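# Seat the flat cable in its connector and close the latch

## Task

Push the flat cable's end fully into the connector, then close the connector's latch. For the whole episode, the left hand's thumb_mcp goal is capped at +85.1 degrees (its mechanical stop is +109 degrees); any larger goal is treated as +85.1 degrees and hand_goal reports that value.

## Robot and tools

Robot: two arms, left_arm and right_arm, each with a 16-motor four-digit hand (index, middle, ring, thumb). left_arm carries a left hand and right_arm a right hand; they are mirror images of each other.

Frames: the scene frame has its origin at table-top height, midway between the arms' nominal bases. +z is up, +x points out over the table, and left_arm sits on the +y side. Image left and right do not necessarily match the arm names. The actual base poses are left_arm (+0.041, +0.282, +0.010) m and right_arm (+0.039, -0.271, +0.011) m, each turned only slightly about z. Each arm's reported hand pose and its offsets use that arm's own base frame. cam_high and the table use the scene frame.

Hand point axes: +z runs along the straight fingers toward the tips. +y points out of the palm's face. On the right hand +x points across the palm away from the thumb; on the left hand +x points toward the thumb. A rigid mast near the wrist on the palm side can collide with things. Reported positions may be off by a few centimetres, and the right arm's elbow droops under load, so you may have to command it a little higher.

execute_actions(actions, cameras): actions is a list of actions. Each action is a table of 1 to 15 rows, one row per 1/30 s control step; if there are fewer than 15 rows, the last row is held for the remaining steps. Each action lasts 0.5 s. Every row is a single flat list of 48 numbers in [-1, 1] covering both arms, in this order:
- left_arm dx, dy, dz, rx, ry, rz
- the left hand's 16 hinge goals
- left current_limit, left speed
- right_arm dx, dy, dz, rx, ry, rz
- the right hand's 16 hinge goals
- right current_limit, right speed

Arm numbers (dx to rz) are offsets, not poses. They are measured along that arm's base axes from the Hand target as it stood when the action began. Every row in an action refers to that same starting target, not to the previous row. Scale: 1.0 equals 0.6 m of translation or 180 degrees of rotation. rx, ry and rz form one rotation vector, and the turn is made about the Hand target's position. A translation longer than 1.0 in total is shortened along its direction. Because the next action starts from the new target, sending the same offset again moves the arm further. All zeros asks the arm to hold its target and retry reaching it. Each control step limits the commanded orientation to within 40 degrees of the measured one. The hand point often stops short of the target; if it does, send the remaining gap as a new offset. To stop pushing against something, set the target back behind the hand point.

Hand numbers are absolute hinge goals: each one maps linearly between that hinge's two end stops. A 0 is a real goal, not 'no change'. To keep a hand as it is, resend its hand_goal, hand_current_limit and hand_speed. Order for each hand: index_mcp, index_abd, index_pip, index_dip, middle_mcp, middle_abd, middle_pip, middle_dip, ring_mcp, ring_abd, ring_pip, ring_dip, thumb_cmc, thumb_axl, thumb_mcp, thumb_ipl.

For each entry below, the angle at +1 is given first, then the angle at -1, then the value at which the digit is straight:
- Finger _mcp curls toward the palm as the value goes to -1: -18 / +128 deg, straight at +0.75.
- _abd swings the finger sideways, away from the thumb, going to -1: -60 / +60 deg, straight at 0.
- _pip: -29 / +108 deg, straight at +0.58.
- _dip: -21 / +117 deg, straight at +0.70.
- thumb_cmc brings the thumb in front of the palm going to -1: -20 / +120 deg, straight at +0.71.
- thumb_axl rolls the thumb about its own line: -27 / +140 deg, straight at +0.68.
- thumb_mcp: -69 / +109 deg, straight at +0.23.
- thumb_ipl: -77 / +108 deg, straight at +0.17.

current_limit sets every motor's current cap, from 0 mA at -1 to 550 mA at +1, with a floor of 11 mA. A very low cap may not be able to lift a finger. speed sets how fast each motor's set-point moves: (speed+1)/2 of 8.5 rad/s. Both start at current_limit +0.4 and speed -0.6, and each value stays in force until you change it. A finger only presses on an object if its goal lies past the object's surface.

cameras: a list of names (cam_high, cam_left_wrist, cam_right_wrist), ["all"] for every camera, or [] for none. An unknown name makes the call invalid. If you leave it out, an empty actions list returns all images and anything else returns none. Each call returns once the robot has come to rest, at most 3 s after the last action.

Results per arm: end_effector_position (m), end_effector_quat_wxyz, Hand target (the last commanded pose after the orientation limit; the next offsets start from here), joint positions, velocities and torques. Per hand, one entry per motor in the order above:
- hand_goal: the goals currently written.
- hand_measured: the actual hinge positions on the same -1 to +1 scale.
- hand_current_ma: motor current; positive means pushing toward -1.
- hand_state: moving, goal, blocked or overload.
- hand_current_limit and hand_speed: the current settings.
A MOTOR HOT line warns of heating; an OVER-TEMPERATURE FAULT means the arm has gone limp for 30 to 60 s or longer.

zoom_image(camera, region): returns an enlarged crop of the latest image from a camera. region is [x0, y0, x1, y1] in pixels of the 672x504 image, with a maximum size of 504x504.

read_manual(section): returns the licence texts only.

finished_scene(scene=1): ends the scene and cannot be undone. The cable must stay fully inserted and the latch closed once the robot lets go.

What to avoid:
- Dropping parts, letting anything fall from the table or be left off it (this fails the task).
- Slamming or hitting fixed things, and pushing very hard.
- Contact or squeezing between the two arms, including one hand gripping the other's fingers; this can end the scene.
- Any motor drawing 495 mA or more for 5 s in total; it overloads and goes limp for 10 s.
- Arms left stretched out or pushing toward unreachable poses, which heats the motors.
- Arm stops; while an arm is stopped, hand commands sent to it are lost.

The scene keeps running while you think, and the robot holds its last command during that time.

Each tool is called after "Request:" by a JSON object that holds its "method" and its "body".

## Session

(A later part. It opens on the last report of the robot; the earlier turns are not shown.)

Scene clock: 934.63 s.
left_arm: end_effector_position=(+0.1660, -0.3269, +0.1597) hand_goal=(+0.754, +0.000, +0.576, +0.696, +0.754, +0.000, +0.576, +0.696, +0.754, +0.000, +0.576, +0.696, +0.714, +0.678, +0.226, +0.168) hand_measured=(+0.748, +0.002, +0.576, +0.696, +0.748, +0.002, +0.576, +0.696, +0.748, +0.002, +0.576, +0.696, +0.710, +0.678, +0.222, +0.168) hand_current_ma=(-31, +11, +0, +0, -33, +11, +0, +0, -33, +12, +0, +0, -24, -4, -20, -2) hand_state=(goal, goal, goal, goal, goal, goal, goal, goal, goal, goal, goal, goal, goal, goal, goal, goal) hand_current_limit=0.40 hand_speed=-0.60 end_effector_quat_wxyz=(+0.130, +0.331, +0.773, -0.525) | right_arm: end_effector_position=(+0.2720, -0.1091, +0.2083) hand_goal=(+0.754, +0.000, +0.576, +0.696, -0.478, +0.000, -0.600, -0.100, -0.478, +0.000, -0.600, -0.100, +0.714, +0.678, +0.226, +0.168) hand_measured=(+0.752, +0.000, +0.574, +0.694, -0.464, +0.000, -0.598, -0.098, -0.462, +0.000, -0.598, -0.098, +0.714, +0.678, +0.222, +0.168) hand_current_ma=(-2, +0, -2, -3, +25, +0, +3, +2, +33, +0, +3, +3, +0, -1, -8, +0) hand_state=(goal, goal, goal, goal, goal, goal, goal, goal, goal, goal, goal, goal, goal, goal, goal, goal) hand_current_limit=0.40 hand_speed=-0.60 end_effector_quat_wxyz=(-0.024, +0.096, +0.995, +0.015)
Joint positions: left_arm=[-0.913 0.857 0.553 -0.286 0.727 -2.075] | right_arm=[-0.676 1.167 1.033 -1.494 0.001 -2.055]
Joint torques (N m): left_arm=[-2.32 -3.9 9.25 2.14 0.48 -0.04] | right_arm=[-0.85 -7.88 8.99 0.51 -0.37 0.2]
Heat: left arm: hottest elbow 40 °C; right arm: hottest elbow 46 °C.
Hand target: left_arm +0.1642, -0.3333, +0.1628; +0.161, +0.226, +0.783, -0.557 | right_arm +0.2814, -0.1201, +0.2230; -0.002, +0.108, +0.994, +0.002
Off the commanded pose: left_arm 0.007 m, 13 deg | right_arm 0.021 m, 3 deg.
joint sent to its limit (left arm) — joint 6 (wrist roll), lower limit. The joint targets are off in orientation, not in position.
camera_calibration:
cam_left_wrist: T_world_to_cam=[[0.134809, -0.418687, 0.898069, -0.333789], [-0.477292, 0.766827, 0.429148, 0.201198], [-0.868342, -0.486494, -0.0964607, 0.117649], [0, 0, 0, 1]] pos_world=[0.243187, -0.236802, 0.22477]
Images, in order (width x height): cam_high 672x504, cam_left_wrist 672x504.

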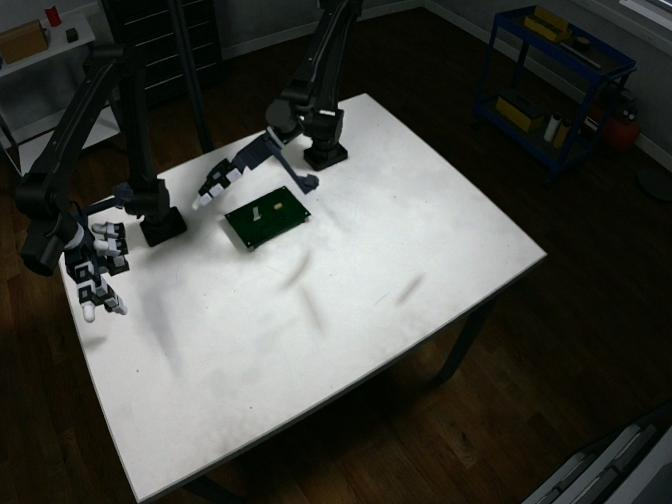

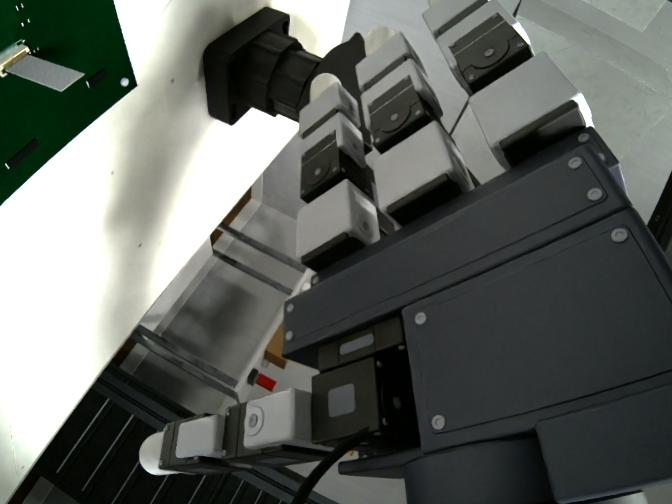

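Request:
{"method": "execute_actions", "body": {"actions": [[[-0.018,-0.016,-0.08,0,0,0,0.754,0,0.576,0.696,0.754,0,0.576,0.696,0.754,0,0.576,0.696,0.714,0.678,0.226,0.168,0.4,-0.6,0,0,0,0,0,0,0.754,0,0.576,0.696,-0.479,0,-0.6,-0.1,-0.479,0,-0.6,-0.1,0.714,0.678,0.226,0.168,0.4,-0.6]],[[-0.018,-0.016,-0.07,0,0,0,0.754,0,0.576,0.696,0.754,0,0.576,0.696,0.754,0,0.576,0.696,0.714,0.678,0.226,0.168,0.4,-0.6,0,0,0,0,0,0,0.754,0,0.576,0.696,-0.479,0,-0.6,-0.1,-0.479,0,-0.6,-0.1,0.714,0.678,0.226,0.168,0.4,-0.6]]], "cameras": ["cam_high","cam_left_wrist"]}}

Scene clock: 960.20 s.
left_arm: end_effector_position=(+0.1446, -0.3463, +0.0711) hand_goal=(+0.754, +0.000, +0.576, +0.696, +0.754, +0.000, +0.576, +0.696, +0.754, +0.000, +0.576, +0.696, +0.714, +0.678, +0.226, +0.168) hand_measured=(+0.748, +0.002, +0.576, +0.696, +0.748, +0.002, +0.576, +0.696, +0.748, +0.002, +0.576, +0.696, +0.708, +0.678, +0.222, +0.168) hand_current_ma=(-31, +11, +0, +0, -34, +11, +0, +0, -34, +12, +0, +0, -25, -4, -20, -2) hand_state=(goal, goal, goal, goal, goal, goal, goal, goal, goal, goal, goal, goal, goal, goal, goal, goal) hand_current_limit=0.40 hand_speed=-0.60 end_effector_quat_wxyz=(+0.131, +0.363, +0.764, -0.518) | right_arm: end_effector_position=(+0.2720, -0.1091, +0.2083) hand_goal=(+0.754, +0.000, +0.576, +0.696, -0.478, +0.000, -0.600, -0.100, -0.478, +0.000, -0.600, -0.100, +0.714, +0.678, +0.226, +0.168) hand_measured=(+0.752, +0.000, +0.574, +0.694, -0.464, +0.000, -0.598, -0.098, -0.462, +0.000, -0.598, -0.098, +0.714, +0.678, +0.222, +0.168) hand_current_ma=(-2, +0, -2, -3, +25, +0, +3, +2, +33, +0, +3, +3, +0, -1, -8, +0) hand_state=(goal, goal, goal, goal, goal, goal, goal, goal, goal, goal, goal, goal, goal, goal, goal, goal) hand_current_limit=0.40 hand_speed=-0.60 end_effector_quat_wxyz=(-0.024, +0.096, +0.995, +0.015)
Joint positions: left_arm=[-1.025 1.05 0.389 0.088 0.656 -2.076] | right_arm=[-0.676 1.167 1.033 -1.494 0.001 -2.055]
Joint torques (N m): left_arm=[-2.08 -4.6 7.9 2.14 0.52 -0.02] | right_arm=[-0.97 -7.36 9.01 0.53 -0.35 0.22]
Heat: left arm: hottest elbow 40 °C; right arm: hottest elbow 45 °C.
Hand target: left_arm +0.1425, -0.3525, +0.0728; +0.161, +0.226, +0.783, -0.557 | right_arm +0.2814, -0.1201, +0.2230; -0.002, +0.108, +0.994, +0.002
Off the commanded pose: left_arm 0.007 m, 17 deg | right_arm 0.021 m, 3 deg.
joint sent to its limit (left arm) — joint 6 (wrist roll), lower limit. The joint targets are off in orientation, not in position.
camera_calibration:
cam_left_wrist: T_world_to_cam=[[0.0763527, -0.432482, 0.898404, -0.255804], [-0.45396, 0.787152, 0.417507, 0.24834], [-0.887745, -0.439717, -0.136228, 0.102905], [0, 0, 0, 1]] pos_world=[0.223621, -0.260863, 0.14015]
Images, in order (width x height): cam_high 672x504, cam_left_wrist 672x504.

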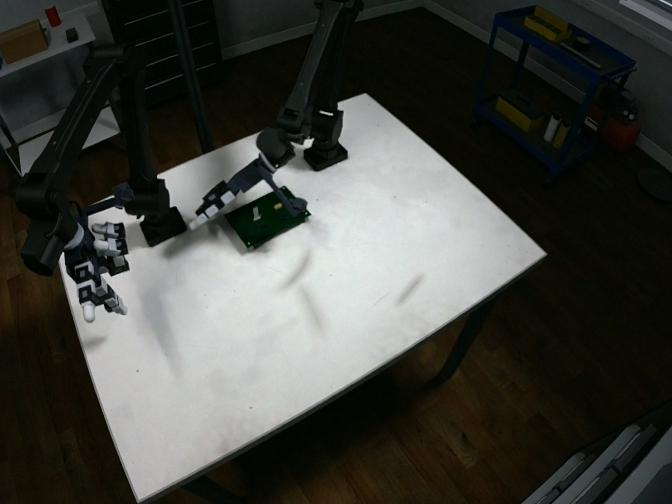

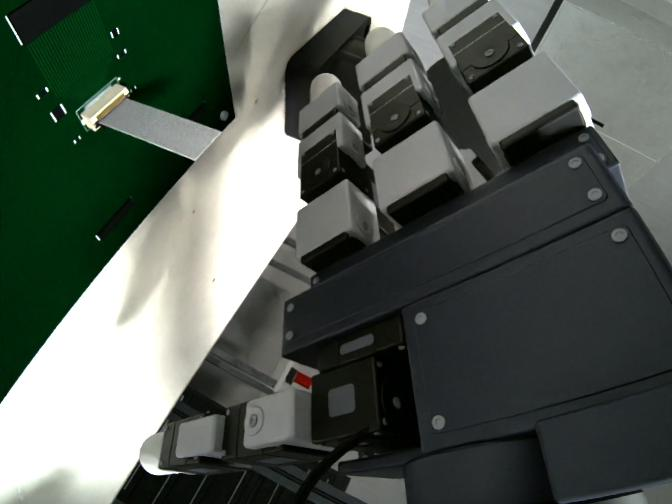

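Request:
{"method": "zoom_image", "body": {"camera": "cam_left_wrist", "region": [60, 60, 160, 150]}}

Request:
{"method": "zoom_image", "body": {"camera": "cam_left_wrist", "region": [72, 72, 144, 136]}}

Scaled by 5.040 from the camera's 672x504 image, which has a finer 960x720 frame.

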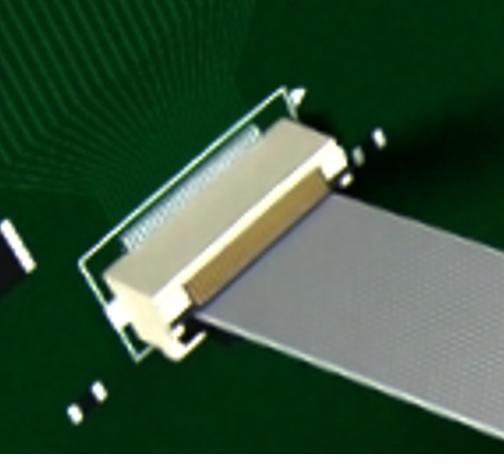

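Scaled by 7.000 from the camera's 672x504 image, which has a finer 960x720 frame.

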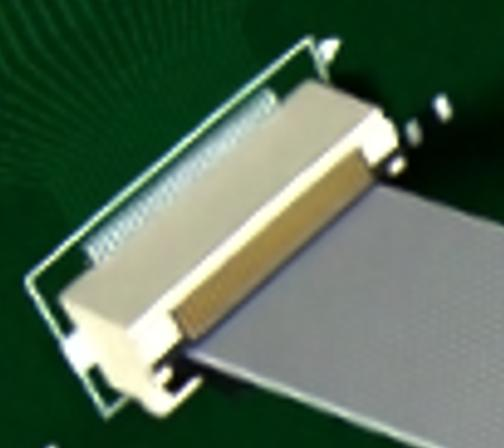

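Request:
{"method": "zoom_image", "body": {"camera": "cam_left_wrist", "region": [74, 106, 110, 136]}}

Request:
{"method": "zoom_image", "body": {"camera": "cam_left_wrist", "region": [110, 76, 140, 106]}}

Scaled by 14.000 from the camera's 672x504 image, which has a finer 960x720 frame.

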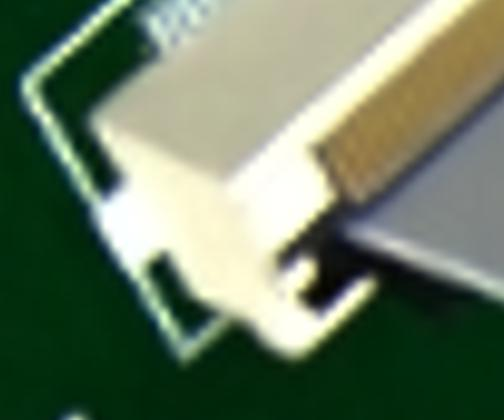

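Scaled by 16.800 from the camera's 672x504 image, which has a finer 960x720 frame.

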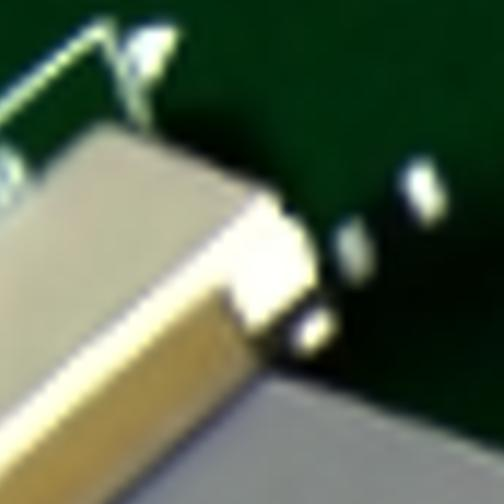

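Request:
{"method": "execute_actions", "body": {"actions": [[[0,0.02,0.15,0,0,0,0.754,0,0.576,0.696,0.754,0,0.576,0.696,0.754,0,0.576,0.696,0.714,0.678,0.226,0.168,0.4,-0.6,0,0.04,0.03,-0.0747,-0.0279,0.1016,0.754,0,0.576,0.696,0.754,0,0.576,0.696,0.754,0,0.576,0.696,0.714,0.678,0.226,0.168,0.4,-0.6]],[[0.03,0.12,0.1,0,0,0,0.754,0,0.576,0.696,0.754,0,0.576,0.696,0.754,0,0.576,0.696,0.714,0.678,0.226,0.168,0.4,-0.6,0,0.05,0.03,-0.0747,-0.0279,0.1016,0.754,0,0.576,0.696,0.754,0,0.576,0.696,0.754,0,0.576,0.696,0.714,0.678,0.226,0.168,0.4,-0.6]],[[0.05,0.15,0,0,0,0,0.754,0,0.576,0.696,0.754,0,0.576,0.696,0.754,0,0.576,0.696,0.714,0.678,0.226,0.168,0.4,-0.6,-0.03,0.08,0.01,-0.0747,-0.0279,0.1016,0.754,0,0.576,0.696,0.754,0,0.576,0.696,0.754,0,0.576,0.696,0.714,0.678,0.226,0.168,0.4,-0.6]],[[0.05,0.15,0,0,0,0,0.754,0,0.576,0.696,0.754,0,0.576,0.696,0.754,0,0.576,0.696,0.714,0.678,0.226,0.168,0.4,-0.6,-0.03,0.1,0,-0.0747,-0.0279,0.1016,0.754,0,0.576,0.696,0.754,0,0.576,0.696,0.754,0,0.576,0.696,0.714,0.678,0.226,0.168,0.4,-0.6]]], "cameras": ["cam_high","cam_right_wrist"]}}

Scene clock: 1035.10 s.
left_arm: end_effector_position=(+0.2100, -0.0953, +0.2035) hand_goal=(+0.754, +0.000, +0.576, +0.696, +0.754, +0.000, +0.576, +0.696, +0.754, +0.000, +0.576, +0.696, +0.714, +0.678, +0.226, +0.168) hand_measured=(+0.746, +0.002, +0.576, +0.696, +0.746, +0.002, +0.576, +0.696, +0.746, +0.002, +0.576, +0.696, +0.708, +0.678, +0.222, +0.168) hand_current_ma=(-40, +11, +0, +0, -42, +11, +0, +0, -42, +12, -1, +0, -31, -4, -20, -2) hand_state=(goal, goal, goal, goal, goal, goal, goal, goal, goal, goal, goal, goal, goal, goal, goal, goal) hand_current_limit=0.40 hand_speed=-0.60 end_effector_quat_wxyz=(+0.191, +0.158, +0.821, -0.515) | right_arm: end_effector_position=(+0.2497, +0.0425, +0.2661) hand_goal=(+0.754, +0.000, +0.576, +0.696, +0.754, +0.000, +0.576, +0.696, +0.754, +0.000, +0.576, +0.696, +0.714, +0.678, +0.226, +0.168) hand_measured=(+0.746, +0.000, +0.574, +0.694, +0.746, +0.000, +0.572, +0.694, +0.742, +0.000, +0.572, +0.694, +0.706, +0.678, +0.222, +0.168) hand_current_ma=(-13, +0, -2, -3, -14, +0, -5, -3, -20, +0, -6, -3, -11, -1, -8, +0) hand_state=(goal, goal, goal, goal, goal, goal, goal, goal, goal, goal, goal, goal, goal, goal, goal, goal) hand_current_limit=0.40 hand_speed=-0.60 end_effector_quat_wxyz=(+0.150, -0.385, +0.784, -0.464)
Joint positions: left_arm=[0.151 0.722 0.701 -1.518 1.162 -1.061] | right_arm=[0.566 0.785 0.931 -1.401 0.985 -2.089]
Joint torques (N m): left_arm=[-0.15 -1.14 12.29 -0.23 1.55 0.08] | right_arm=[1.67 -3.6 6.58 0.72 0.77 -0.01]
Heat: left arm: hottest elbow 36 °C; right arm: hottest elbow 44 °C.
Hand target: left_arm +0.2206, -0.0886, +0.2228; +0.161, +0.226, +0.783, -0.558 | right_arm +0.2453, +0.0419, +0.2650; +0.199, -0.492, +0.747, -0.400
Off the commanded pose: left_arm 0.023 m, 11 deg | right_arm 0.005 m, 16 deg.
joint sent to its limit (right arm) — joint 6 (wrist roll), lower limit. The joint targets are off in orientation, not in position.
camera_calibration:
cam_right_wrist: T_world_to_cam=[[0.222396, 0.775472, -0.590917, 0.0996924], [0.00960127, 0.604324, 0.79668, -0.301579], [0.974909, -0.182852, 0.126954, -0.147947], [0, 0, 0, 1]] pos_world=[0.124959, 0.0778904, 0.317955]
Images, in order (width x height): cam_high 672x504, cam_right_wrist 672x504.

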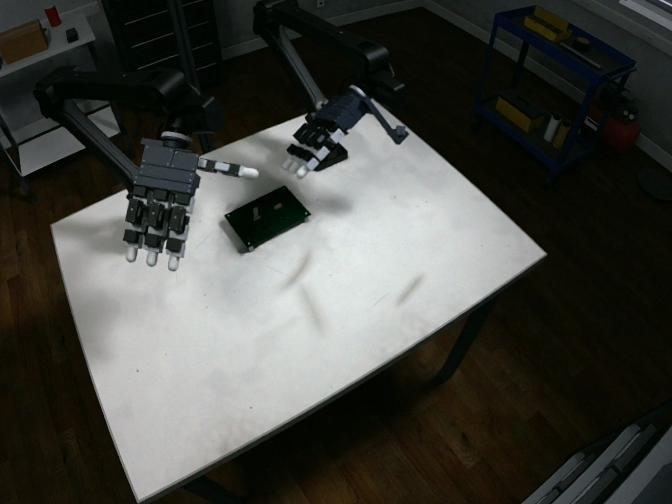

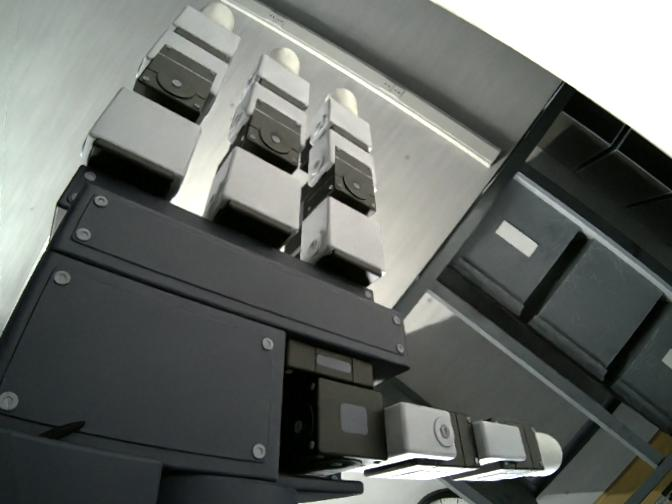

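Request:
{"method": "execute_actions", "body": {"actions": [[[0,0.1,0,0,0,0,0.754,0,0.576,0.696,0.754,0,0.576,0.696,0.754,0,0.576,0.696,0.714,0.678,0.226,0.168,0.4,-0.6,-0.042,0.095,0,-0.0747,-0.0279,0.1016,0.754,0,0.576,0.696,0.754,0,0.576,0.696,0.754,0,0.576,0.696,0.714,0.678,0.226,0.168,0.4,-0.6]],[[0,0.1,0,0,0,0,0.754,0,0.576,0.696,0.754,0,0.576,0.696,0.754,0,0.576,0.696,0.714,0.678,0.226,0.168,0.4,-0.6,-0.042,0.095,-0.05,-0.0747,-0.0279,0.1016,0.754,0,0.576,0.696,0.754,0,0.576,0.696,0.754,0,0.576,0.696,0.714,0.678,0.226,0.168,0.4,-0.6]],[[0,0,0,0,0,0,0.754,0,0.576,0.696,0.754,0,0.576,0.696,0.754,0,0.576,0.696,0.714,0.678,0.226,0.168,0.4,-0.6,-0.042,0.093,-0.1,0,0,0,0.754,0,0.576,0.696,0.754,0,0.576,0.696,0.754,0,0.576,0.696,0.714,0.678,0.226,0.168,0.4,-0.6]]], "cameras": ["cam_high","cam_right_wrist"]}}

Scene clock: 1048.37 s.
left_arm: end_effector_position=(+0.2124, +0.0217, +0.2047) hand_goal=(+0.754, +0.000, +0.576, +0.696, +0.754, +0.000, +0.576, +0.696, +0.754, +0.000, +0.576, +0.696, +0.714, +0.678, +0.226, +0.168) hand_measured=(+0.746, +0.002, +0.576, +0.696, +0.746, +0.002, +0.576, +0.696, +0.746, +0.002, +0.576, +0.696, +0.708, +0.678, +0.222, +0.168) hand_current_ma=(-40, +11, +0, +0, -43, +11, -1, +0, -43, +12, -1, +0, -32, -4, -20, -2) hand_state=(goal, goal, goal, goal, goal, goal, goal, goal, goal, goal, goal, goal, goal, goal, goal, goal) hand_current_limit=0.40 hand_speed=-0.60 end_effector_quat_wxyz=(+0.215, +0.108, +0.902, -0.360) | right_arm: end_effector_position=(+0.1699, +0.2096, +0.1772) hand_goal=(+0.754, +0.000, +0.576, +0.696, +0.754, +0.000, +0.576, +0.696, +0.754, +0.000, +0.576, +0.696, +0.714, +0.678, +0.226, +0.168) hand_measured=(+0.744, +0.000, +0.574, +0.694, +0.744, +0.000, +0.572, +0.694, +0.742, +0.000, +0.572, +0.694, +0.706, +0.678, +0.224, +0.168) hand_current_ma=(-18, +0, -2, -3, -16, +0, -5, -3, -23, +0, -6, -3, -12, -1, -3, +0) hand_state=(goal, goal, goal, goal, goal, goal, goal, goal, goal, goal, goal, goal, goal, goal, goal, goal) hand_current_limit=0.40 hand_speed=-0.60 end_effector_quat_wxyz=(-0.252, +0.673, -0.444, +0.534)
Joint positions: left_arm=[0.498 0.76 0.791 -1.692 0.861 -0.794] | right_arm=[1.436 1.05 0.761 -1.308 1.264 -2.09]
Joint torques (N m): left_arm=[0.26 -0.79 11.86 -0.31 0.97 0.14] | right_arm=[0.85 -4.48 6.35 0.68 0.91 -0.01]
Heat: left arm: hottest elbow 38 °C; right arm: hottest elbow 43 °C.
Hand target: left_arm +0.2205, +0.0314, +0.2227; +0.161, +0.226, +0.783, -0.558 | right_arm +0.1697, +0.2117, +0.1751; -0.259, +0.695, -0.425, +0.518
Off the commanded pose: left_arm 0.022 m, 30 deg | right_arm 0.003 m, 4 deg.
joint sent to its limit (left arm) — joint 4 (wrist pitch), lower limit. The joint targets are off in orientation, not in position.
joint sent to its limit (right arm) — joint 6 (wrist roll), lower limit. The joint targets are off in orientation, not in position.
camera_calibration:
cam_right_wrist: T_world_to_cam=[[-0.256452, 0.404342, -0.877918, 0.145262], [-0.58215, 0.660454, 0.474239, -0.184976], [0.771579, 0.632699, 0.0660129, -0.153921], [0, 0, 0, 1]] pos_world=[0.048331, 0.160818, 0.225412]
Images, in order (width x height): cam_high 672x504, cam_right_wrist 672x504.

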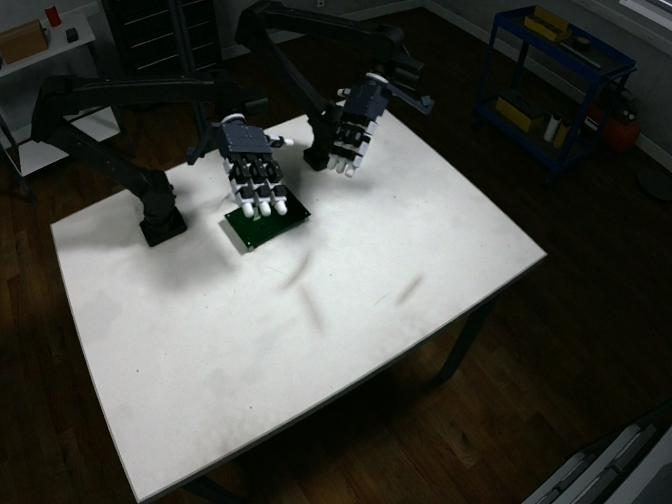

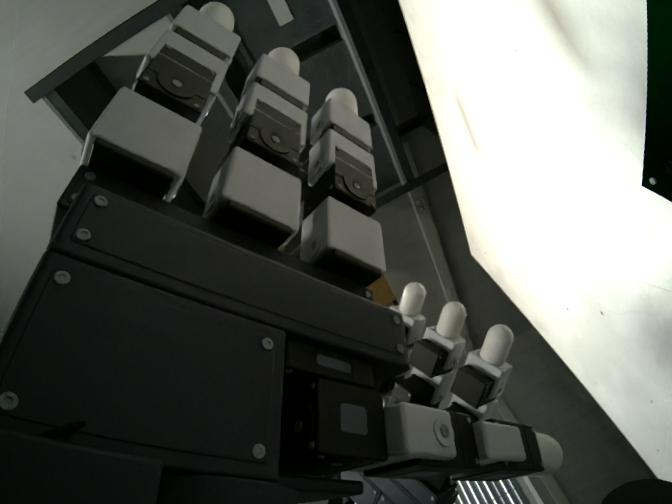

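Request:
{"method": "execute_actions", "body": {"actions": [[[0,0,0,0.1225,-0.001,0.117,0.754,0,0.576,0.696,0.754,0,0.576,0.696,0.754,0,0.576,0.696,0.714,0.678,0.226,0.168,0.4,-0.6,0,0,-0.08,0,0,0,0.754,0,0.576,0.696,0.754,0,0.576,0.696,0.754,0,0.576,0.696,0.714,0.678,0.226,0.168,0.4,-0.6]],[[0,0,0,0,0,0,0.754,0,0.576,0.696,0.754,0,0.576,0.696,0.754,0,0.576,0.696,0.714,0.678,0.226,0.168,0.4,-0.6,0,0,-0.07,0,0,0,0.754,0,0.576,0.696,0.754,0,0.576,0.696,0.754,0,0.576,0.696,0.714,0.678,0.226,0.168,0.4,-0.6]]], "cameras": ["cam_high","cam_right_wrist"]}}

Scene clock: 1065.70 s.
left_arm: end_effector_position=(+0.2125, +0.0249, +0.2049) hand_goal=(+0.754, +0.000, +0.576, +0.696, +0.754, +0.000, +0.576, +0.696, +0.754, +0.000, +0.576, +0.696, +0.714, +0.678, +0.226, +0.168) hand_measured=(+0.746, +0.002, +0.576, +0.696, +0.746, +0.002, +0.576, +0.696, +0.746, +0.002, +0.576, +0.696, +0.708, +0.678, +0.222, +0.168) hand_current_ma=(-40, +11, +0, +0, -43, +11, -1, +0, -43, +12, -1, +0, -32, -4, -20, -2) hand_state=(goal, goal, goal, goal, goal, goal, goal, goal, goal, goal, goal, goal, goal, goal, goal, goal) hand_current_limit=0.40 hand_speed=-0.60 end_effector_quat_wxyz=(+0.208, +0.100, +0.905, -0.358) | right_arm: end_effector_position=(+0.1698, +0.2114, +0.0879) hand_goal=(+0.754, +0.000, +0.576, +0.696, +0.754, +0.000, +0.576, +0.696, +0.754, +0.000, +0.576, +0.696, +0.714, +0.678, +0.226, +0.168) hand_measured=(+0.744, +0.000, +0.574, +0.694, +0.744, +0.000, +0.572, +0.694, +0.742, +0.000, +0.572, +0.694, +0.706, +0.678, +0.224, +0.168) hand_current_ma=(-18, +0, -2, -3, -16, +0, -5, -3, -23, +0, -6, -3, -12, -1, -3, +0) hand_state=(goal, goal, goal, goal, goal, goal, goal, goal, goal, goal, goal, goal, goal, goal, goal, goal) hand_current_limit=0.40 hand_speed=-0.60 end_effector_quat_wxyz=(-0.253, +0.673, -0.446, +0.533)
Joint positions: left_arm=[0.498 0.772 0.801 -1.692 0.849 -0.812] | right_arm=[1.436 1.183 0.595 -1.006 1.262 -2.09]
Joint torques (N m): left_arm=[-0.79 -1.2 12 -0.21 0.96 -0.02] | right_arm=[0.62 -5.25 5.39 0.64 0.96 -0.02]
Heat: left arm: hottest elbow 39 °C; right arm: hottest elbow 40 °C.
Hand target: left_arm +0.2205, +0.0315, +0.2228; +0.215, +0.107, +0.902, -0.360 | right_arm +0.1697, +0.2117, +0.0850; -0.258, +0.696, -0.425, +0.518
Off the commanded pose: left_arm 0.021 m, 1 deg | right_arm 0.003 m, 4 deg.
joint sent to its limit (left arm) — joint 4 (wrist pitch), lower limit. The joint targets still meet the commanded pose.
joint sent to its limit (right arm) — joint 6 (wrist roll), lower limit. The joint targets are off in orientation, not in position.
camera_calibration:
cam_right_wrist: T_world_to_cam=[[-0.25786, 0.40825, -0.875694, 0.0653486], [-0.581355, 0.658356, 0.478115, -0.143909], [0.771709, 0.632376, 0.0675745, -0.149205], [0, 0, 0, 1]] pos_world=[0.048331, 0.162418, 0.136113]
Images, in order (width x height): cam_high 672x504, cam_right_wrist 672x504.

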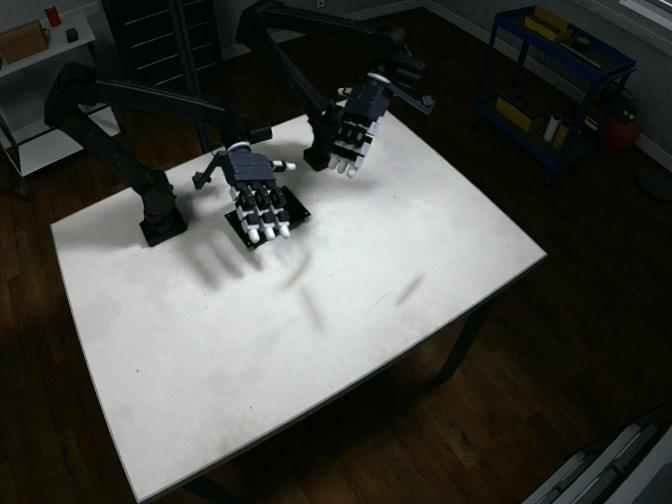

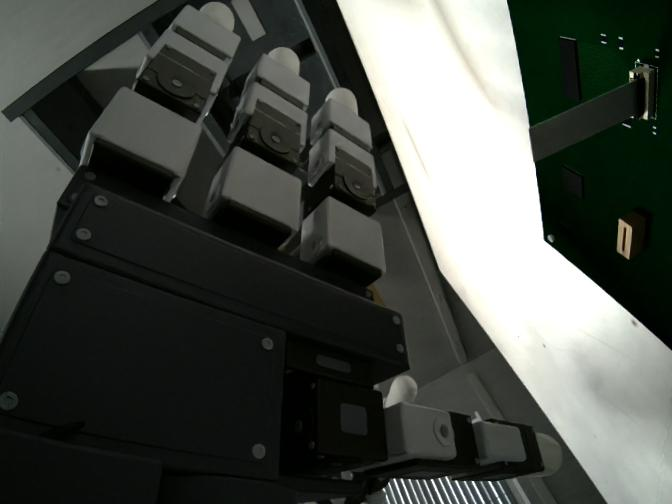

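Request:
{"method": "zoom_image", "body": {"camera": "cam_right_wrist", "region": [600, 45, 672, 145]}}

Request:
{"method": "zoom_image", "body": {"camera": "cam_right_wrist", "region": [620, 55, 668, 130]}}

Scaled by 5.040 from the camera's 672x504 image, which has a finer 960x720 frame.

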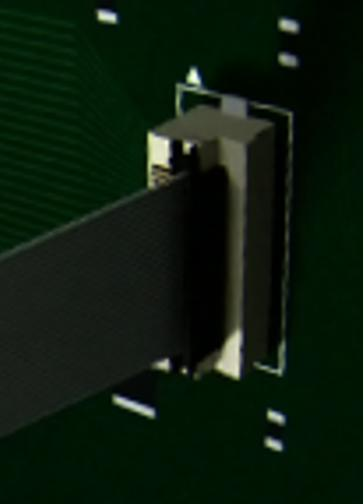

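Scaled by 6.720 from the camera's 672x504 image, which has a finer 960x720 frame.

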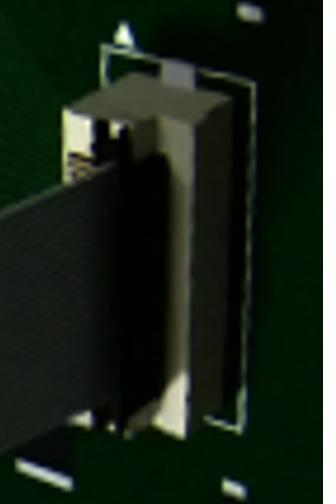

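Request:
{"method": "zoom_image", "body": {"camera": "cam_right_wrist", "region": [626, 60, 662, 90]}}

Request:
{"method": "zoom_image", "body": {"camera": "cam_right_wrist", "region": [626, 98, 662, 128]}}

Scaled by 14.000 from the camera's 672x504 image, which has a finer 960x720 frame.

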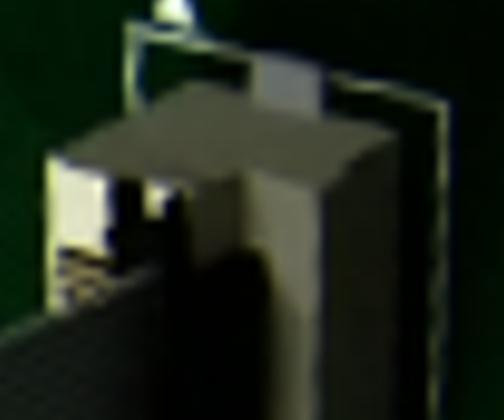

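Scaled by 14.000 from the camera's 672x504 image, which has a finer 960x720 frame.

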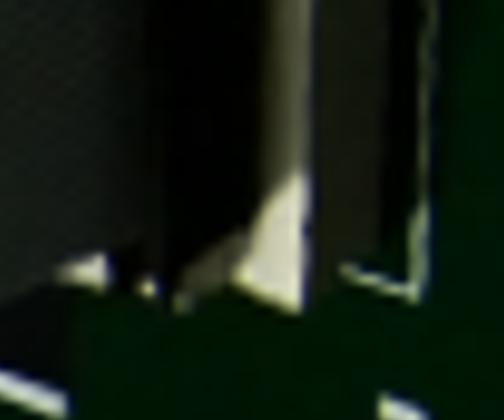

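Request:
{"method": "execute_actions", "body": {"actions": [[[0.05,0.1,0,0,0,0,0.754,0,0.576,0.696,0.754,0,0.576,0.696,0.754,0,0.576,0.696,0.714,0.678,0.226,0.168,0.4,-0.6,0,-0.02,0.17,0,0,0,0.754,0,0.576,0.696,0.754,0,0.576,0.696,0.754,0,0.576,0.696,0.714,0.678,0.226,0.168,0.4,-0.6]],[[0.05,0.05,0,0,0,0,0.754,0,0.576,0.696,0.754,0,0.576,0.696,0.754,0,0.576,0.696,0.714,0.678,0.226,0.168,0.4,-0.6,0,-0.02,0.13,0.0764,-0.0184,-0.1094,0.754,0,0.576,0.696,-0.479,0,-0.6,-0.1,-0.479,0,-0.6,-0.1,0.714,0.678,0.226,0.168,0.4,-0.6]],[[0,0,0,0,0,0,0.754,0,0.576,0.696,0.754,0,0.576,0.696,0.754,0,0.576,0.696,0.714,0.678,0.226,0.168,0.4,-0.6,0.01,0.02,0,0.0764,-0.0184,-0.1094,0.754,0,0.576,0.696,-0.479,0,-0.6,-0.1,-0.479,0,-0.6,-0.1,0.714,0.678,0.226,0.168,0.4,-0.6]],[[0,0,0,0,0,0,0.754,0,0.576,0.696,0.754,0,0.576,0.696,0.754,0,0.576,0.696,0.714,0.678,0.226,0.168,0.4,-0.6,0.01,0.02,0,0.0764,-0.0184,-0.1094,0.754,0,0.576,0.696,-0.479,0,-0.6,-0.1,-0.479,0,-0.6,-0.1,0.714,0.678,0.226,0.168,0.4,-0.6]],[[0,0,0,0,0,0,0.754,0,0.576,0.696,0.754,0,0.576,0.696,0.754,0,0.576,0.696,0.714,0.678,0.226,0.168,0.4,-0.6,0.01,0.02,0,0.0764,-0.0184,-0.1094,0.754,0,0.576,0.696,-0.479,0,-0.6,-0.1,-0.479,0,-0.6,-0.1,0.714,0.678,0.226,0.168,0.4,-0.6]],[[0,0,0,0,0,0,0.754,0,0.576,0.696,0.754,0,0.576,0.696,0.754,0,0.576,0.696,0.714,0.678,0.226,0.168,0.4,-0.6,0.01,0.02,0,0.0764,-0.0184,-0.1094,0.754,0,0.576,0.696,-0.479,0,-0.6,-0.1,-0.479,0,-0.6,-0.1,0.714,0.678,0.226,0.168,0.4,-0.6]]], "cameras": ["cam_high","cam_right_wrist"]}}

Scene clock: 1155.83 s.
left_arm: end_effector_position=(+0.2701, +0.1104, +0.2037) hand_goal=(+0.754, +0.000, +0.576, +0.696, +0.754, +0.000, +0.576, +0.696, +0.754, +0.000, +0.576, +0.696, +0.714, +0.678, +0.226, +0.168) hand_measured=(+0.746, +0.002, +0.576, +0.696, +0.746, +0.002, +0.576, +0.696, +0.746, +0.002, +0.576, +0.696, +0.708, +0.678, +0.222, +0.168) hand_current_ma=(-39, +11, -1, +0, -42, +11, -1, +0, -42, +11, -1, +0, -33, -4, -20, -2) hand_state=(goal, goal, goal, goal, goal, goal, goal, goal, goal, goal, goal, goal, goal, goal, goal, goal) hand_current_limit=0.40 hand_speed=-0.60 end_effector_quat_wxyz=(+0.206, +0.087, +0.910, -0.349) | right_arm: end_effector_position=(+0.1924, +0.2241, +0.2451) hand_goal=(+0.754, +0.000, +0.576, +0.696, -0.478, +0.000, -0.600, -0.100, -0.478, +0.000, -0.600, -0.100, +0.714, +0.678, +0.226, +0.168) hand_measured=(+0.746, +0.002, +0.574, +0.694, -0.466, +0.002, -0.596, -0.098, -0.464, +0.000, -0.594, -0.098, +0.706, +0.678, +0.224, +0.168) hand_current_ma=(-15, +1, -2, -3, +20, +1, +6, +3, +27, +1, +7, +3, -11, -1, -3, +0) hand_state=(goal, goal, goal, goal, goal, goal, goal, goal, goal, goal, goal, goal, goal, goal, goal, goal) hand_current_limit=0.40 hand_speed=-0.60 end_effector_quat_wxyz=(+0.195, +0.062, +0.971, -0.121)
Joint positions: left_arm=[0.663 1.083 0.968 -1.695 0.807 -0.615] | right_arm=[1.11 0.887 0.93 -1.691 0.456 -0.316]
Joint torques (N m): left_arm=[-0.09 -5.71 11.64 -0.46 1.18 0.14] | right_arm=[1.9 -2.96 9.89 0.18 0.24 0.32]
Heat: left arm: hottest elbow 46 °C; right arm: hottest elbow 38 °C.
Hand target: left_arm +0.2805, +0.1215, +0.2227; +0.214, +0.107, +0.902, -0.360 | right_arm +0.1937, +0.2357, +0.2650; +0.154, +0.149, +0.926, -0.310
Off the commanded pose: left_arm 0.024 m, 3 deg | right_arm 0.023 m, 25 deg.
joint sent to its limit (left arm) — joint 4 (wrist pitch), lower limit. The joint targets are off in orientation, not in position.
joint sent to its limit (right arm) — joint 4 (wrist pitch), lower limit. The joint targets are off in orientation, not in position.
camera_calibration:
cam_right_wrist: T_world_to_cam=[[0.818009, 0.534294, 0.213051, -0.298394], [-0.0410797, -0.315181, 0.948142, -0.215314], [0.573736, -0.784341, -0.235872, 0.244701], [0, 0, 0, 1]] pos_world=[0.0948503, 0.283496, 0.325439]
Images, in order (width x height): cam_high 672x504, cam_right_wrist 672x504.

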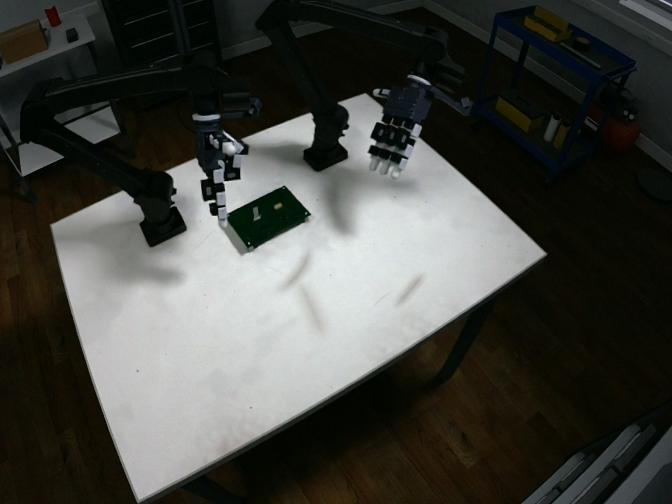

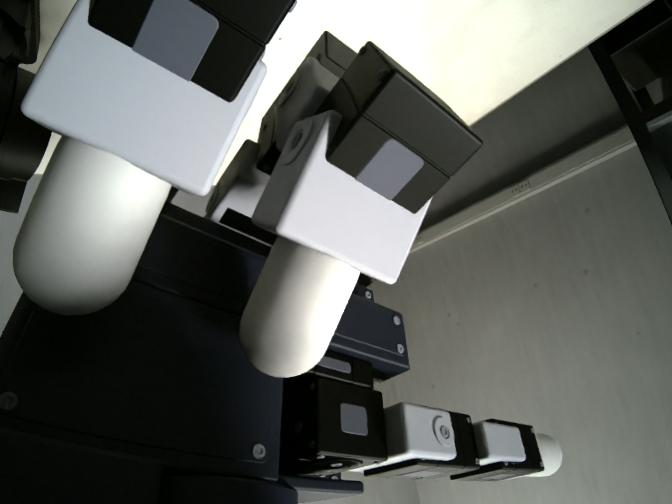

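Request:
{"method": "execute_actions", "body": {"actions": [[[0,0,0,0,0,0,0.754,0,0.576,0.696,0.754,0,0.576,0.696,0.754,0,0.576,0.696,0.714,0.678,0.226,0.168,0.4,-0.6,0,0,0,0.0739,0,-0.0858,0.754,0,0.576,0.696,0.95,0,0.576,0.696,0.95,0,0.576,0.696,0.714,0.678,0.226,0.168,0.4,-0.6]],[[0,0,0,0,0,0,0.754,0,0.576,0.696,0.754,0,0.576,0.696,0.754,0,0.576,0.696,0.714,0.678,0.226,0.168,0.4,-0.6,0,0,0,0.0739,0,-0.0858,0.754,0,0.576,0.696,0.95,0,0.576,0.696,0.95,0,0.576,0.696,0.714,0.678,0.226,0.168,0.4,-0.6]],[[0,0,0,0,0,0,0.754,0,0.576,0.696,0.754,0,0.576,0.696,0.754,0,0.576,0.696,0.714,0.678,0.226,0.168,0.4,-0.6,0.01,0.01,-0.03,0.0739,0,-0.0858,0.754,0,0.576,0.696,0.95,0,0.576,0.696,0.95,0,0.576,0.696,0.714,0.678,0.226,0.168,0.4,-0.6]],[[0,0,0,0,0,0,0.754,0,0.576,0.696,0.754,0,0.576,0.696,0.754,0,0.576,0.696,0.714,0.678,0.226,0.168,0.4,-0.6,0,0.01,-0.04,0.0739,0,-0.0858,0.754,0,0.576,0.696,0.95,0,0.576,0.696,0.95,0,0.576,0.696,0.714,0.678,0.226,0.168,0.4,-0.6]]], "cameras": ["cam_high","cam_right_wrist"]}}

Scene clock: 1186.50 s.
left_arm: end_effector_position=(+0.2701, +0.1104, +0.2037) hand_goal=(+0.754, +0.000, +0.576, +0.696, +0.754, +0.000, +0.576, +0.696, +0.754, +0.000, +0.576, +0.696, +0.714, +0.678, +0.226, +0.168) hand_measured=(+0.746, +0.002, +0.576, +0.696, +0.746, +0.002, +0.576, +0.696, +0.746, +0.002, +0.576, +0.696, +0.708, +0.678, +0.222, +0.168) hand_current_ma=(-39, +11, -1, +0, -42, +11, -1, +0, -42, +11, -1, +0, -33, -4, -20, -2) hand_state=(goal, goal, goal, goal, goal, goal, goal, goal, goal, goal, goal, goal, goal, goal, goal, goal) hand_current_limit=0.40 hand_speed=-0.60 end_effector_quat_wxyz=(+0.206, +0.087, +0.910, -0.349) | right_arm: end_effector_position=(+0.2012, +0.2482, +0.2222) hand_goal=(+0.754, +0.000, +0.576, +0.696, +0.950, +0.000, +0.576, +0.696, +0.950, +0.000, +0.576, +0.696, +0.714, +0.678, +0.226, +0.168) hand_measured=(+0.750, +0.002, +0.574, +0.694, +0.944, +0.002, +0.572, +0.694, +0.942, +0.002, +0.572, +0.694, +0.710, +0.678, +0.224, +0.168) hand_current_ma=(-4, +1, -2, -3, -10, +1, -3, -3, -14, +1, -4, -3, -3, -1, -5, +0) hand_state=(goal, goal, goal, goal, goal, goal, goal, goal, goal, goal, goal, goal, goal, goal, goal, goal) hand_current_limit=0.40 hand_speed=-0.60 end_effector_quat_wxyz=(-0.100, +0.634, +0.763, +0.076)
Joint positions: left_arm=[0.663 1.083 0.968 -1.695 0.807 -0.615] | right_arm=[1.046 0.93 0.916 -1.371 -0.17 0.878]
Joint torques (N m): left_arm=[-0.32 -5.77 11.6 -0.44 1.16 0.13] | right_arm=[0.91 -5.36 6.56 1.22 -0.13 0.23]
Heat: left arm: hottest elbow 44 °C; right arm: hottest elbow 39 °C.
Hand target: left_arm +0.2805, +0.1215, +0.2227; +0.214, +0.107, +0.902, -0.360 | right_arm +0.1997, +0.2477, +0.2230; -0.100, +0.637, +0.760, +0.084
Off the commanded pose: left_arm 0.024 m, 3 deg | right_arm 0.002 m, 1 deg.
joint sent to its limit (left arm) — joint 4 (wrist pitch), lower limit. The joint targets are off in orientation, not in position.
camera_calibration:
cam_right_wrist: T_world_to_cam=[[0.736902, -0.653515, -0.1729, 0.0832211], [-0.395645, -0.62433, 0.673555, 0.0234578], [-0.548125, -0.427937, -0.71863, 0.497655], [0, 0, 0, 1]] pos_world=[0.220732, 0.281997, 0.356219]
Images, in order (width x height): cam_high 672x504, cam_right_wrist 672x504.

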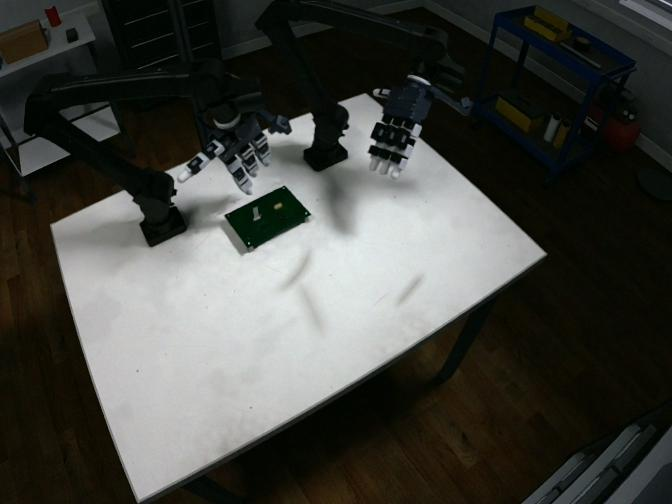

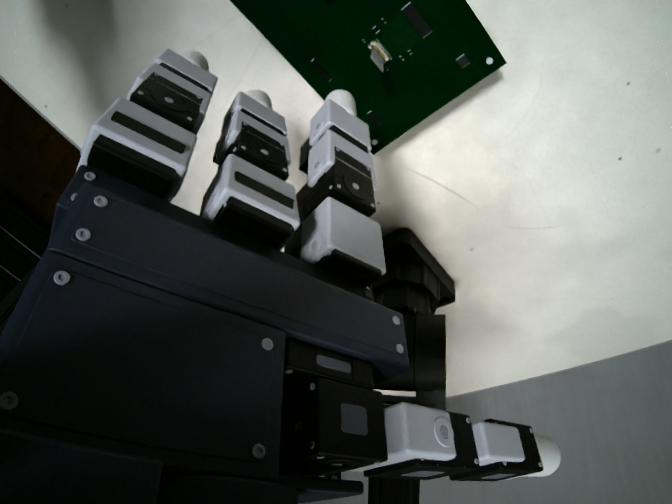

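Request:
{"method": "zoom_image", "body": {"camera": "cam_right_wrist", "region": [345, 25, 405, 85]}}

Scaled by 8.400 from the camera's 672x504 image, which has a finer 960x720 frame.

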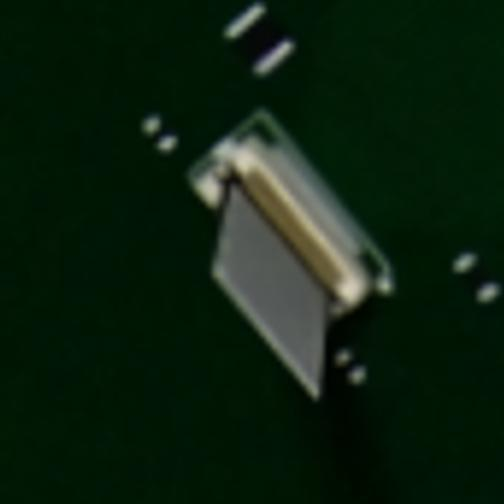

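Request:
{"method": "execute_actions", "body": {"actions": [[[0,0,0,0,0,0,0.754,0,0.576,0.696,0.754,0,0.576,0.696,0.754,0,0.576,0.696,0.714,0.678,0.226,0.168,0.4,-0.6,-0.017,0.048,0,-0.0172,-0.0099,0.1106,0.754,0,0.576,0.696,0.95,0,0.576,0.696,0.95,0,0.576,0.696,0.714,0.678,0.226,0.168,0.4,-0.6]],[[0,0,0,0,0,0,0.754,0,0.576,0.696,0.754,0,0.576,0.696,0.754,0,0.576,0.696,0.714,0.678,0.226,0.168,0.4,-0.6,-0.016,0.048,-0.032,-0.0172,-0.0099,0.1106,0.754,0,0.576,0.696,0.95,0,0.576,0.696,0.95,0,0.576,0.696,0.714,0.678,0.226,0.168,0.4,-0.6]]], "cameras": ["cam_high","cam_right_wrist"]}}

Request:
{"method": "zoom_image", "body": {"camera": "cam_right_wrist", "region": [320, 20, 400, 100]}}

Scene clock: 1211.97 s.
left_arm: end_effector_position=(+0.2701, +0.1104, +0.2037) hand_goal=(+0.754, +0.000, +0.576, +0.696, +0.754, +0.000, +0.576, +0.696, +0.754, +0.000, +0.576, +0.696, +0.714, +0.678, +0.226, +0.168) hand_measured=(+0.746, +0.002, +0.576, +0.696, +0.746, +0.002, +0.576, +0.696, +0.746, +0.002, +0.576, +0.696, +0.708, +0.678, +0.222, +0.168) hand_current_ma=(-39, +11, -1, +0, -42, +11, -1, +0, -42, +11, -1, +0, -33, -4, -20, -2) hand_state=(goal, goal, goal, goal, goal, goal, goal, goal, goal, goal, goal, goal, goal, goal, goal, goal) hand_current_limit=0.40 hand_speed=-0.60 end_effector_quat_wxyz=(+0.206, +0.087, +0.910, -0.349) | right_arm: end_effector_position=(+0.1779, +0.2996, +0.1985) hand_goal=(+0.754, +0.000, +0.576, +0.696, +0.950, +0.000, +0.576, +0.696, +0.950, +0.000, +0.576, +0.696, +0.714, +0.678, +0.226, +0.168) hand_measured=(+0.752, +0.002, +0.574, +0.694, +0.944, +0.002, +0.572, +0.694, +0.942, +0.002, +0.572, +0.694, +0.712, +0.678, +0.224, +0.168) hand_current_ma=(-4, +1, -2, -3, -10, +1, -3, -3, -14, +1, -4, -3, -1, -1, -5, +0) hand_state=(goal, goal, goal, goal, goal, goal, goal, goal, goal, goal, goal, goal, goal, goal, goal, goal) hand_current_limit=0.40 hand_speed=-0.60 end_effector_quat_wxyz=(-0.065, +0.349, +0.934, +0.023)
Joint positions: left_arm=[0.663 1.083 0.968 -1.695 0.807 -0.615] | right_arm=[1.089 1.026 0.916 -1.432 -0.134 0.235]
Joint torques (N m): left_arm=[-0.26 -5.66 11.7 -0.44 1.19 0.13] | right_arm=[-0.03 -4.84 8.17 0.2 -0.21 -0.1]
Heat: left arm: hottest elbow 44 °C; right arm: hottest elbow 38 °C.
Hand target: left_arm +0.2805, +0.1215, +0.2227; +0.214, +0.107, +0.902, -0.360 | right_arm +0.1799, +0.3053, +0.2037; -0.065, +0.342, +0.937, +0.024
Off the commanded pose: left_arm 0.024 m, 3 deg | right_arm 0.008 m, 1 deg.
joint sent to its limit (left arm) — joint 4 (wrist pitch), lower limit. The joint targets are off in orientation, not in position.
camera_calibration:
cam_right_wrist: T_world_to_cam=[[0.994964, -0.0618912, -0.0788373, -0.111993], [0.0149482, -0.686146, 0.72731, -0.00293922], [-0.099108, -0.724827, -0.681765, 0.491567], [0, 0, 0, 1]] pos_world=[0.160191, 0.347353, 0.328442]
Images, in order (width x height): cam_high 672x504, cam_right_wrist 672x504.

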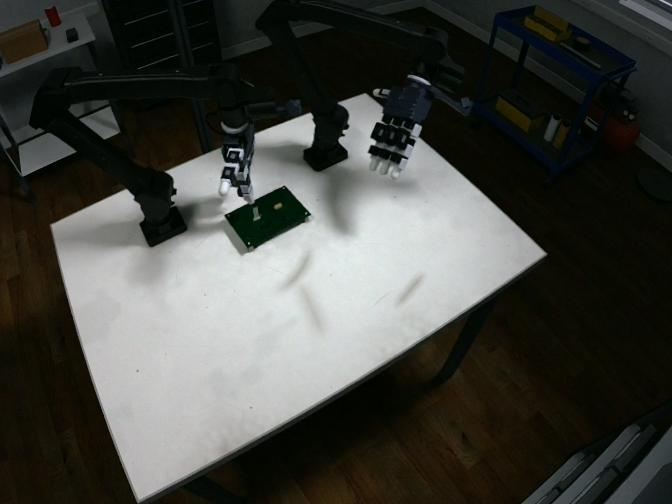

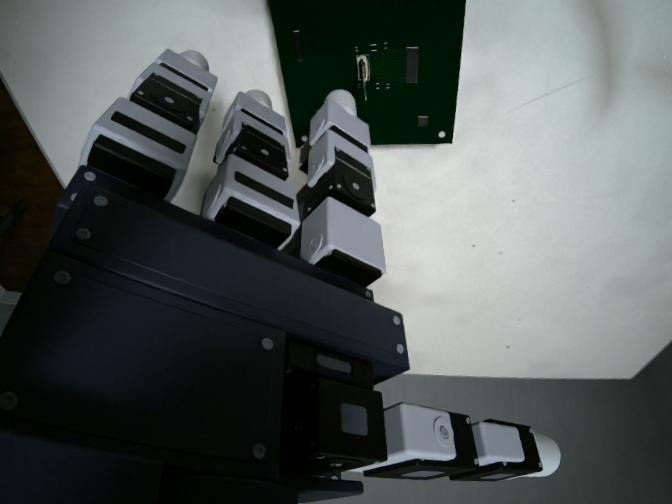

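Scaled by 6.300 from the camera's 672x504 image, which has a finer 960x720 frame.

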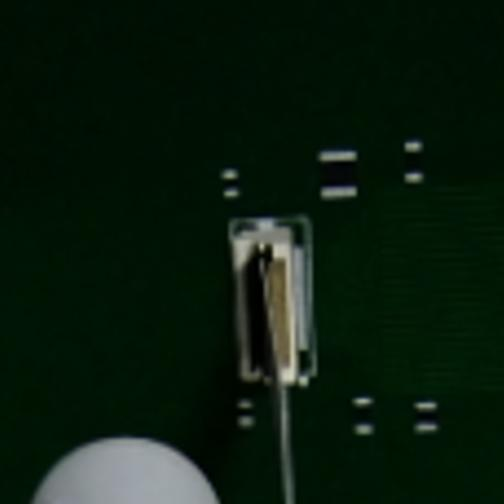

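Request:
{"method": "zoom_image", "body": {"camera": "cam_right_wrist", "region": [350, 48, 380, 88]}}

Scaled by 12.600 from the camera's 672x504 image, which has a finer 960x720 frame.

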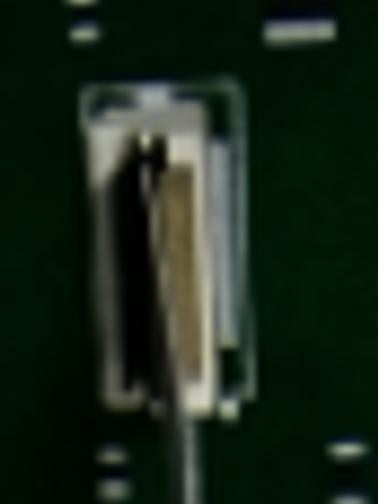

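Request:
{"method": "execute_actions", "body": {"actions": [[[0,0,0,0,0,0,0.754,0,0.576,0.696,0.754,0,0.576,0.696,0.754,0,0.576,0.696,0.714,0.678,0.226,0.168,0.4,-0.6,0.006,0.003,-0.03,0,0,0,0.754,0,0.576,0.696,0.95,0,0.576,0.696,0.95,0,0.576,0.696,0.714,0.678,0.226,0.168,0.4,-0.6]],[[0,0,0,0,0,0,0.754,0,0.576,0.696,0.754,0,0.576,0.696,0.754,0,0.576,0.696,0.714,0.678,0.226,0.168,0.4,-0.6,0,0,-0.02,0,0,0,0.754,0,0.576,0.696,0.95,0,0.576,0.696,0.95,0,0.576,0.696,0.714,0.678,0.226,0.168,0.4,-0.6]]], "cameras": ["cam_right_wrist"]}}

Request:
{"method": "zoom_image", "body": {"camera": "cam_right_wrist", "region": [310, 40, 400, 120]}}

Scene clock: 1232.17 s.
left_arm: end_effector_position=(+0.2701, +0.1104, +0.2037) hand_goal=(+0.754, +0.000, +0.576, +0.696, +0.754, +0.000, +0.576, +0.696, +0.754, +0.000, +0.576, +0.696, +0.714, +0.678, +0.226, +0.168) hand_measured=(+0.746, +0.002, +0.576, +0.696, +0.746, +0.002, +0.576, +0.696, +0.746, +0.002, +0.576, +0.696, +0.708, +0.678, +0.222, +0.168) hand_current_ma=(-39, +11, -1, +0, -42, +11, -1, +0, -42, +11, -1, +0, -33, -4, -20, -2) hand_state=(goal, goal, goal, goal, goal, goal, goal, goal, goal, goal, goal, goal, goal, goal, goal, goal) hand_current_limit=0.40 hand_speed=-0.60 end_effector_quat_wxyz=(+0.206, +0.087, +0.910, -0.349) | right_arm: end_effector_position=(+0.1808, +0.3070, +0.1800) hand_goal=(+0.754, +0.000, +0.576, +0.696, +0.950, +0.000, +0.576, +0.696, +0.950, +0.000, +0.576, +0.696, +0.714, +0.678, +0.226, +0.168) hand_measured=(+0.752, +0.002, +0.574, +0.694, +0.944, +0.002, +0.572, +0.694, +0.942, +0.002, +0.572, +0.694, +0.712, +0.678, +0.224, +0.168) hand_current_ma=(-4, +1, -2, -3, -10, +1, -3, -3, -14, +1, -4, -3, -1, -1, -5, +0) hand_state=(goal, goal, goal, goal, goal, goal, goal, goal, goal, goal, goal, goal, goal, goal, goal, goal) hand_current_limit=0.40 hand_speed=-0.60 end_effector_quat_wxyz=(-0.064, +0.343, +0.937, +0.027)
Joint positions: left_arm=[0.663 1.083 0.968 -1.695 0.807 -0.615] | right_arm=[1.089 1.049 0.88 -1.364 -0.134 0.223]
Joint torques (N m): left_arm=[-0.21 -5.77 11.67 -0.4 1.18 0.12] | right_arm=[-0.67 -4.89 6.26 0.87 -0.25 -0.06]
Heat: left arm: hottest elbow 44 °C; right arm: hottest elbow 39 °C.
Hand target: left_arm +0.2805, +0.1215, +0.2227; +0.214, +0.107, +0.902, -0.360 | right_arm +0.1835, +0.3071, +0.1738; -0.065, +0.342, +0.937, +0.024
Off the commanded pose: left_arm 0.024 m, 3 deg | right_arm 0.007 m, 0 deg.
joint sent to its limit (left arm) — joint 4 (wrist pitch), lower limit. The joint targets are off in orientation, not in position.
camera_calibration:
cam_right_wrist: T_world_to_cam=[[0.996031, -0.0491599, -0.0741929, -0.120759], [0.019546, -0.69244, 0.721211, 0.0177619], [-0.0868288, -0.719799, -0.688731, 0.482064], [0, 0, 0, 1]] pos_world=[0.161789, 0.353351, 0.310243]
Images, in order (width x height): cam_right_wrist 672x504.

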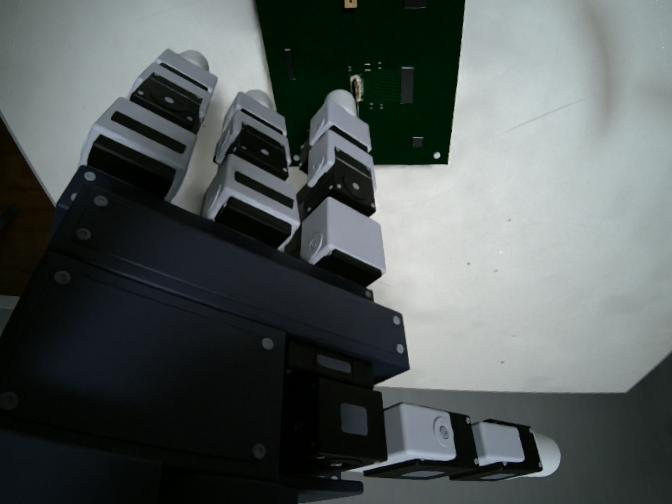

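Scaled by 5.600 from the camera's 672x504 image, which has a finer 960x720 frame.

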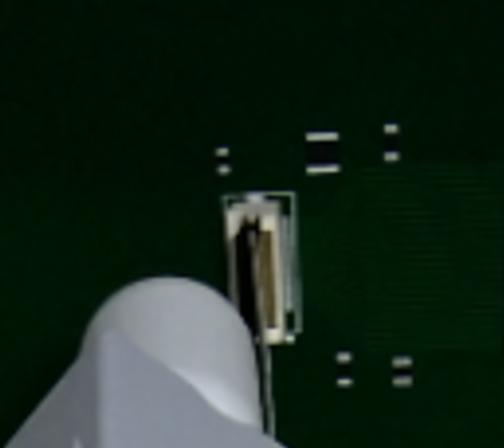

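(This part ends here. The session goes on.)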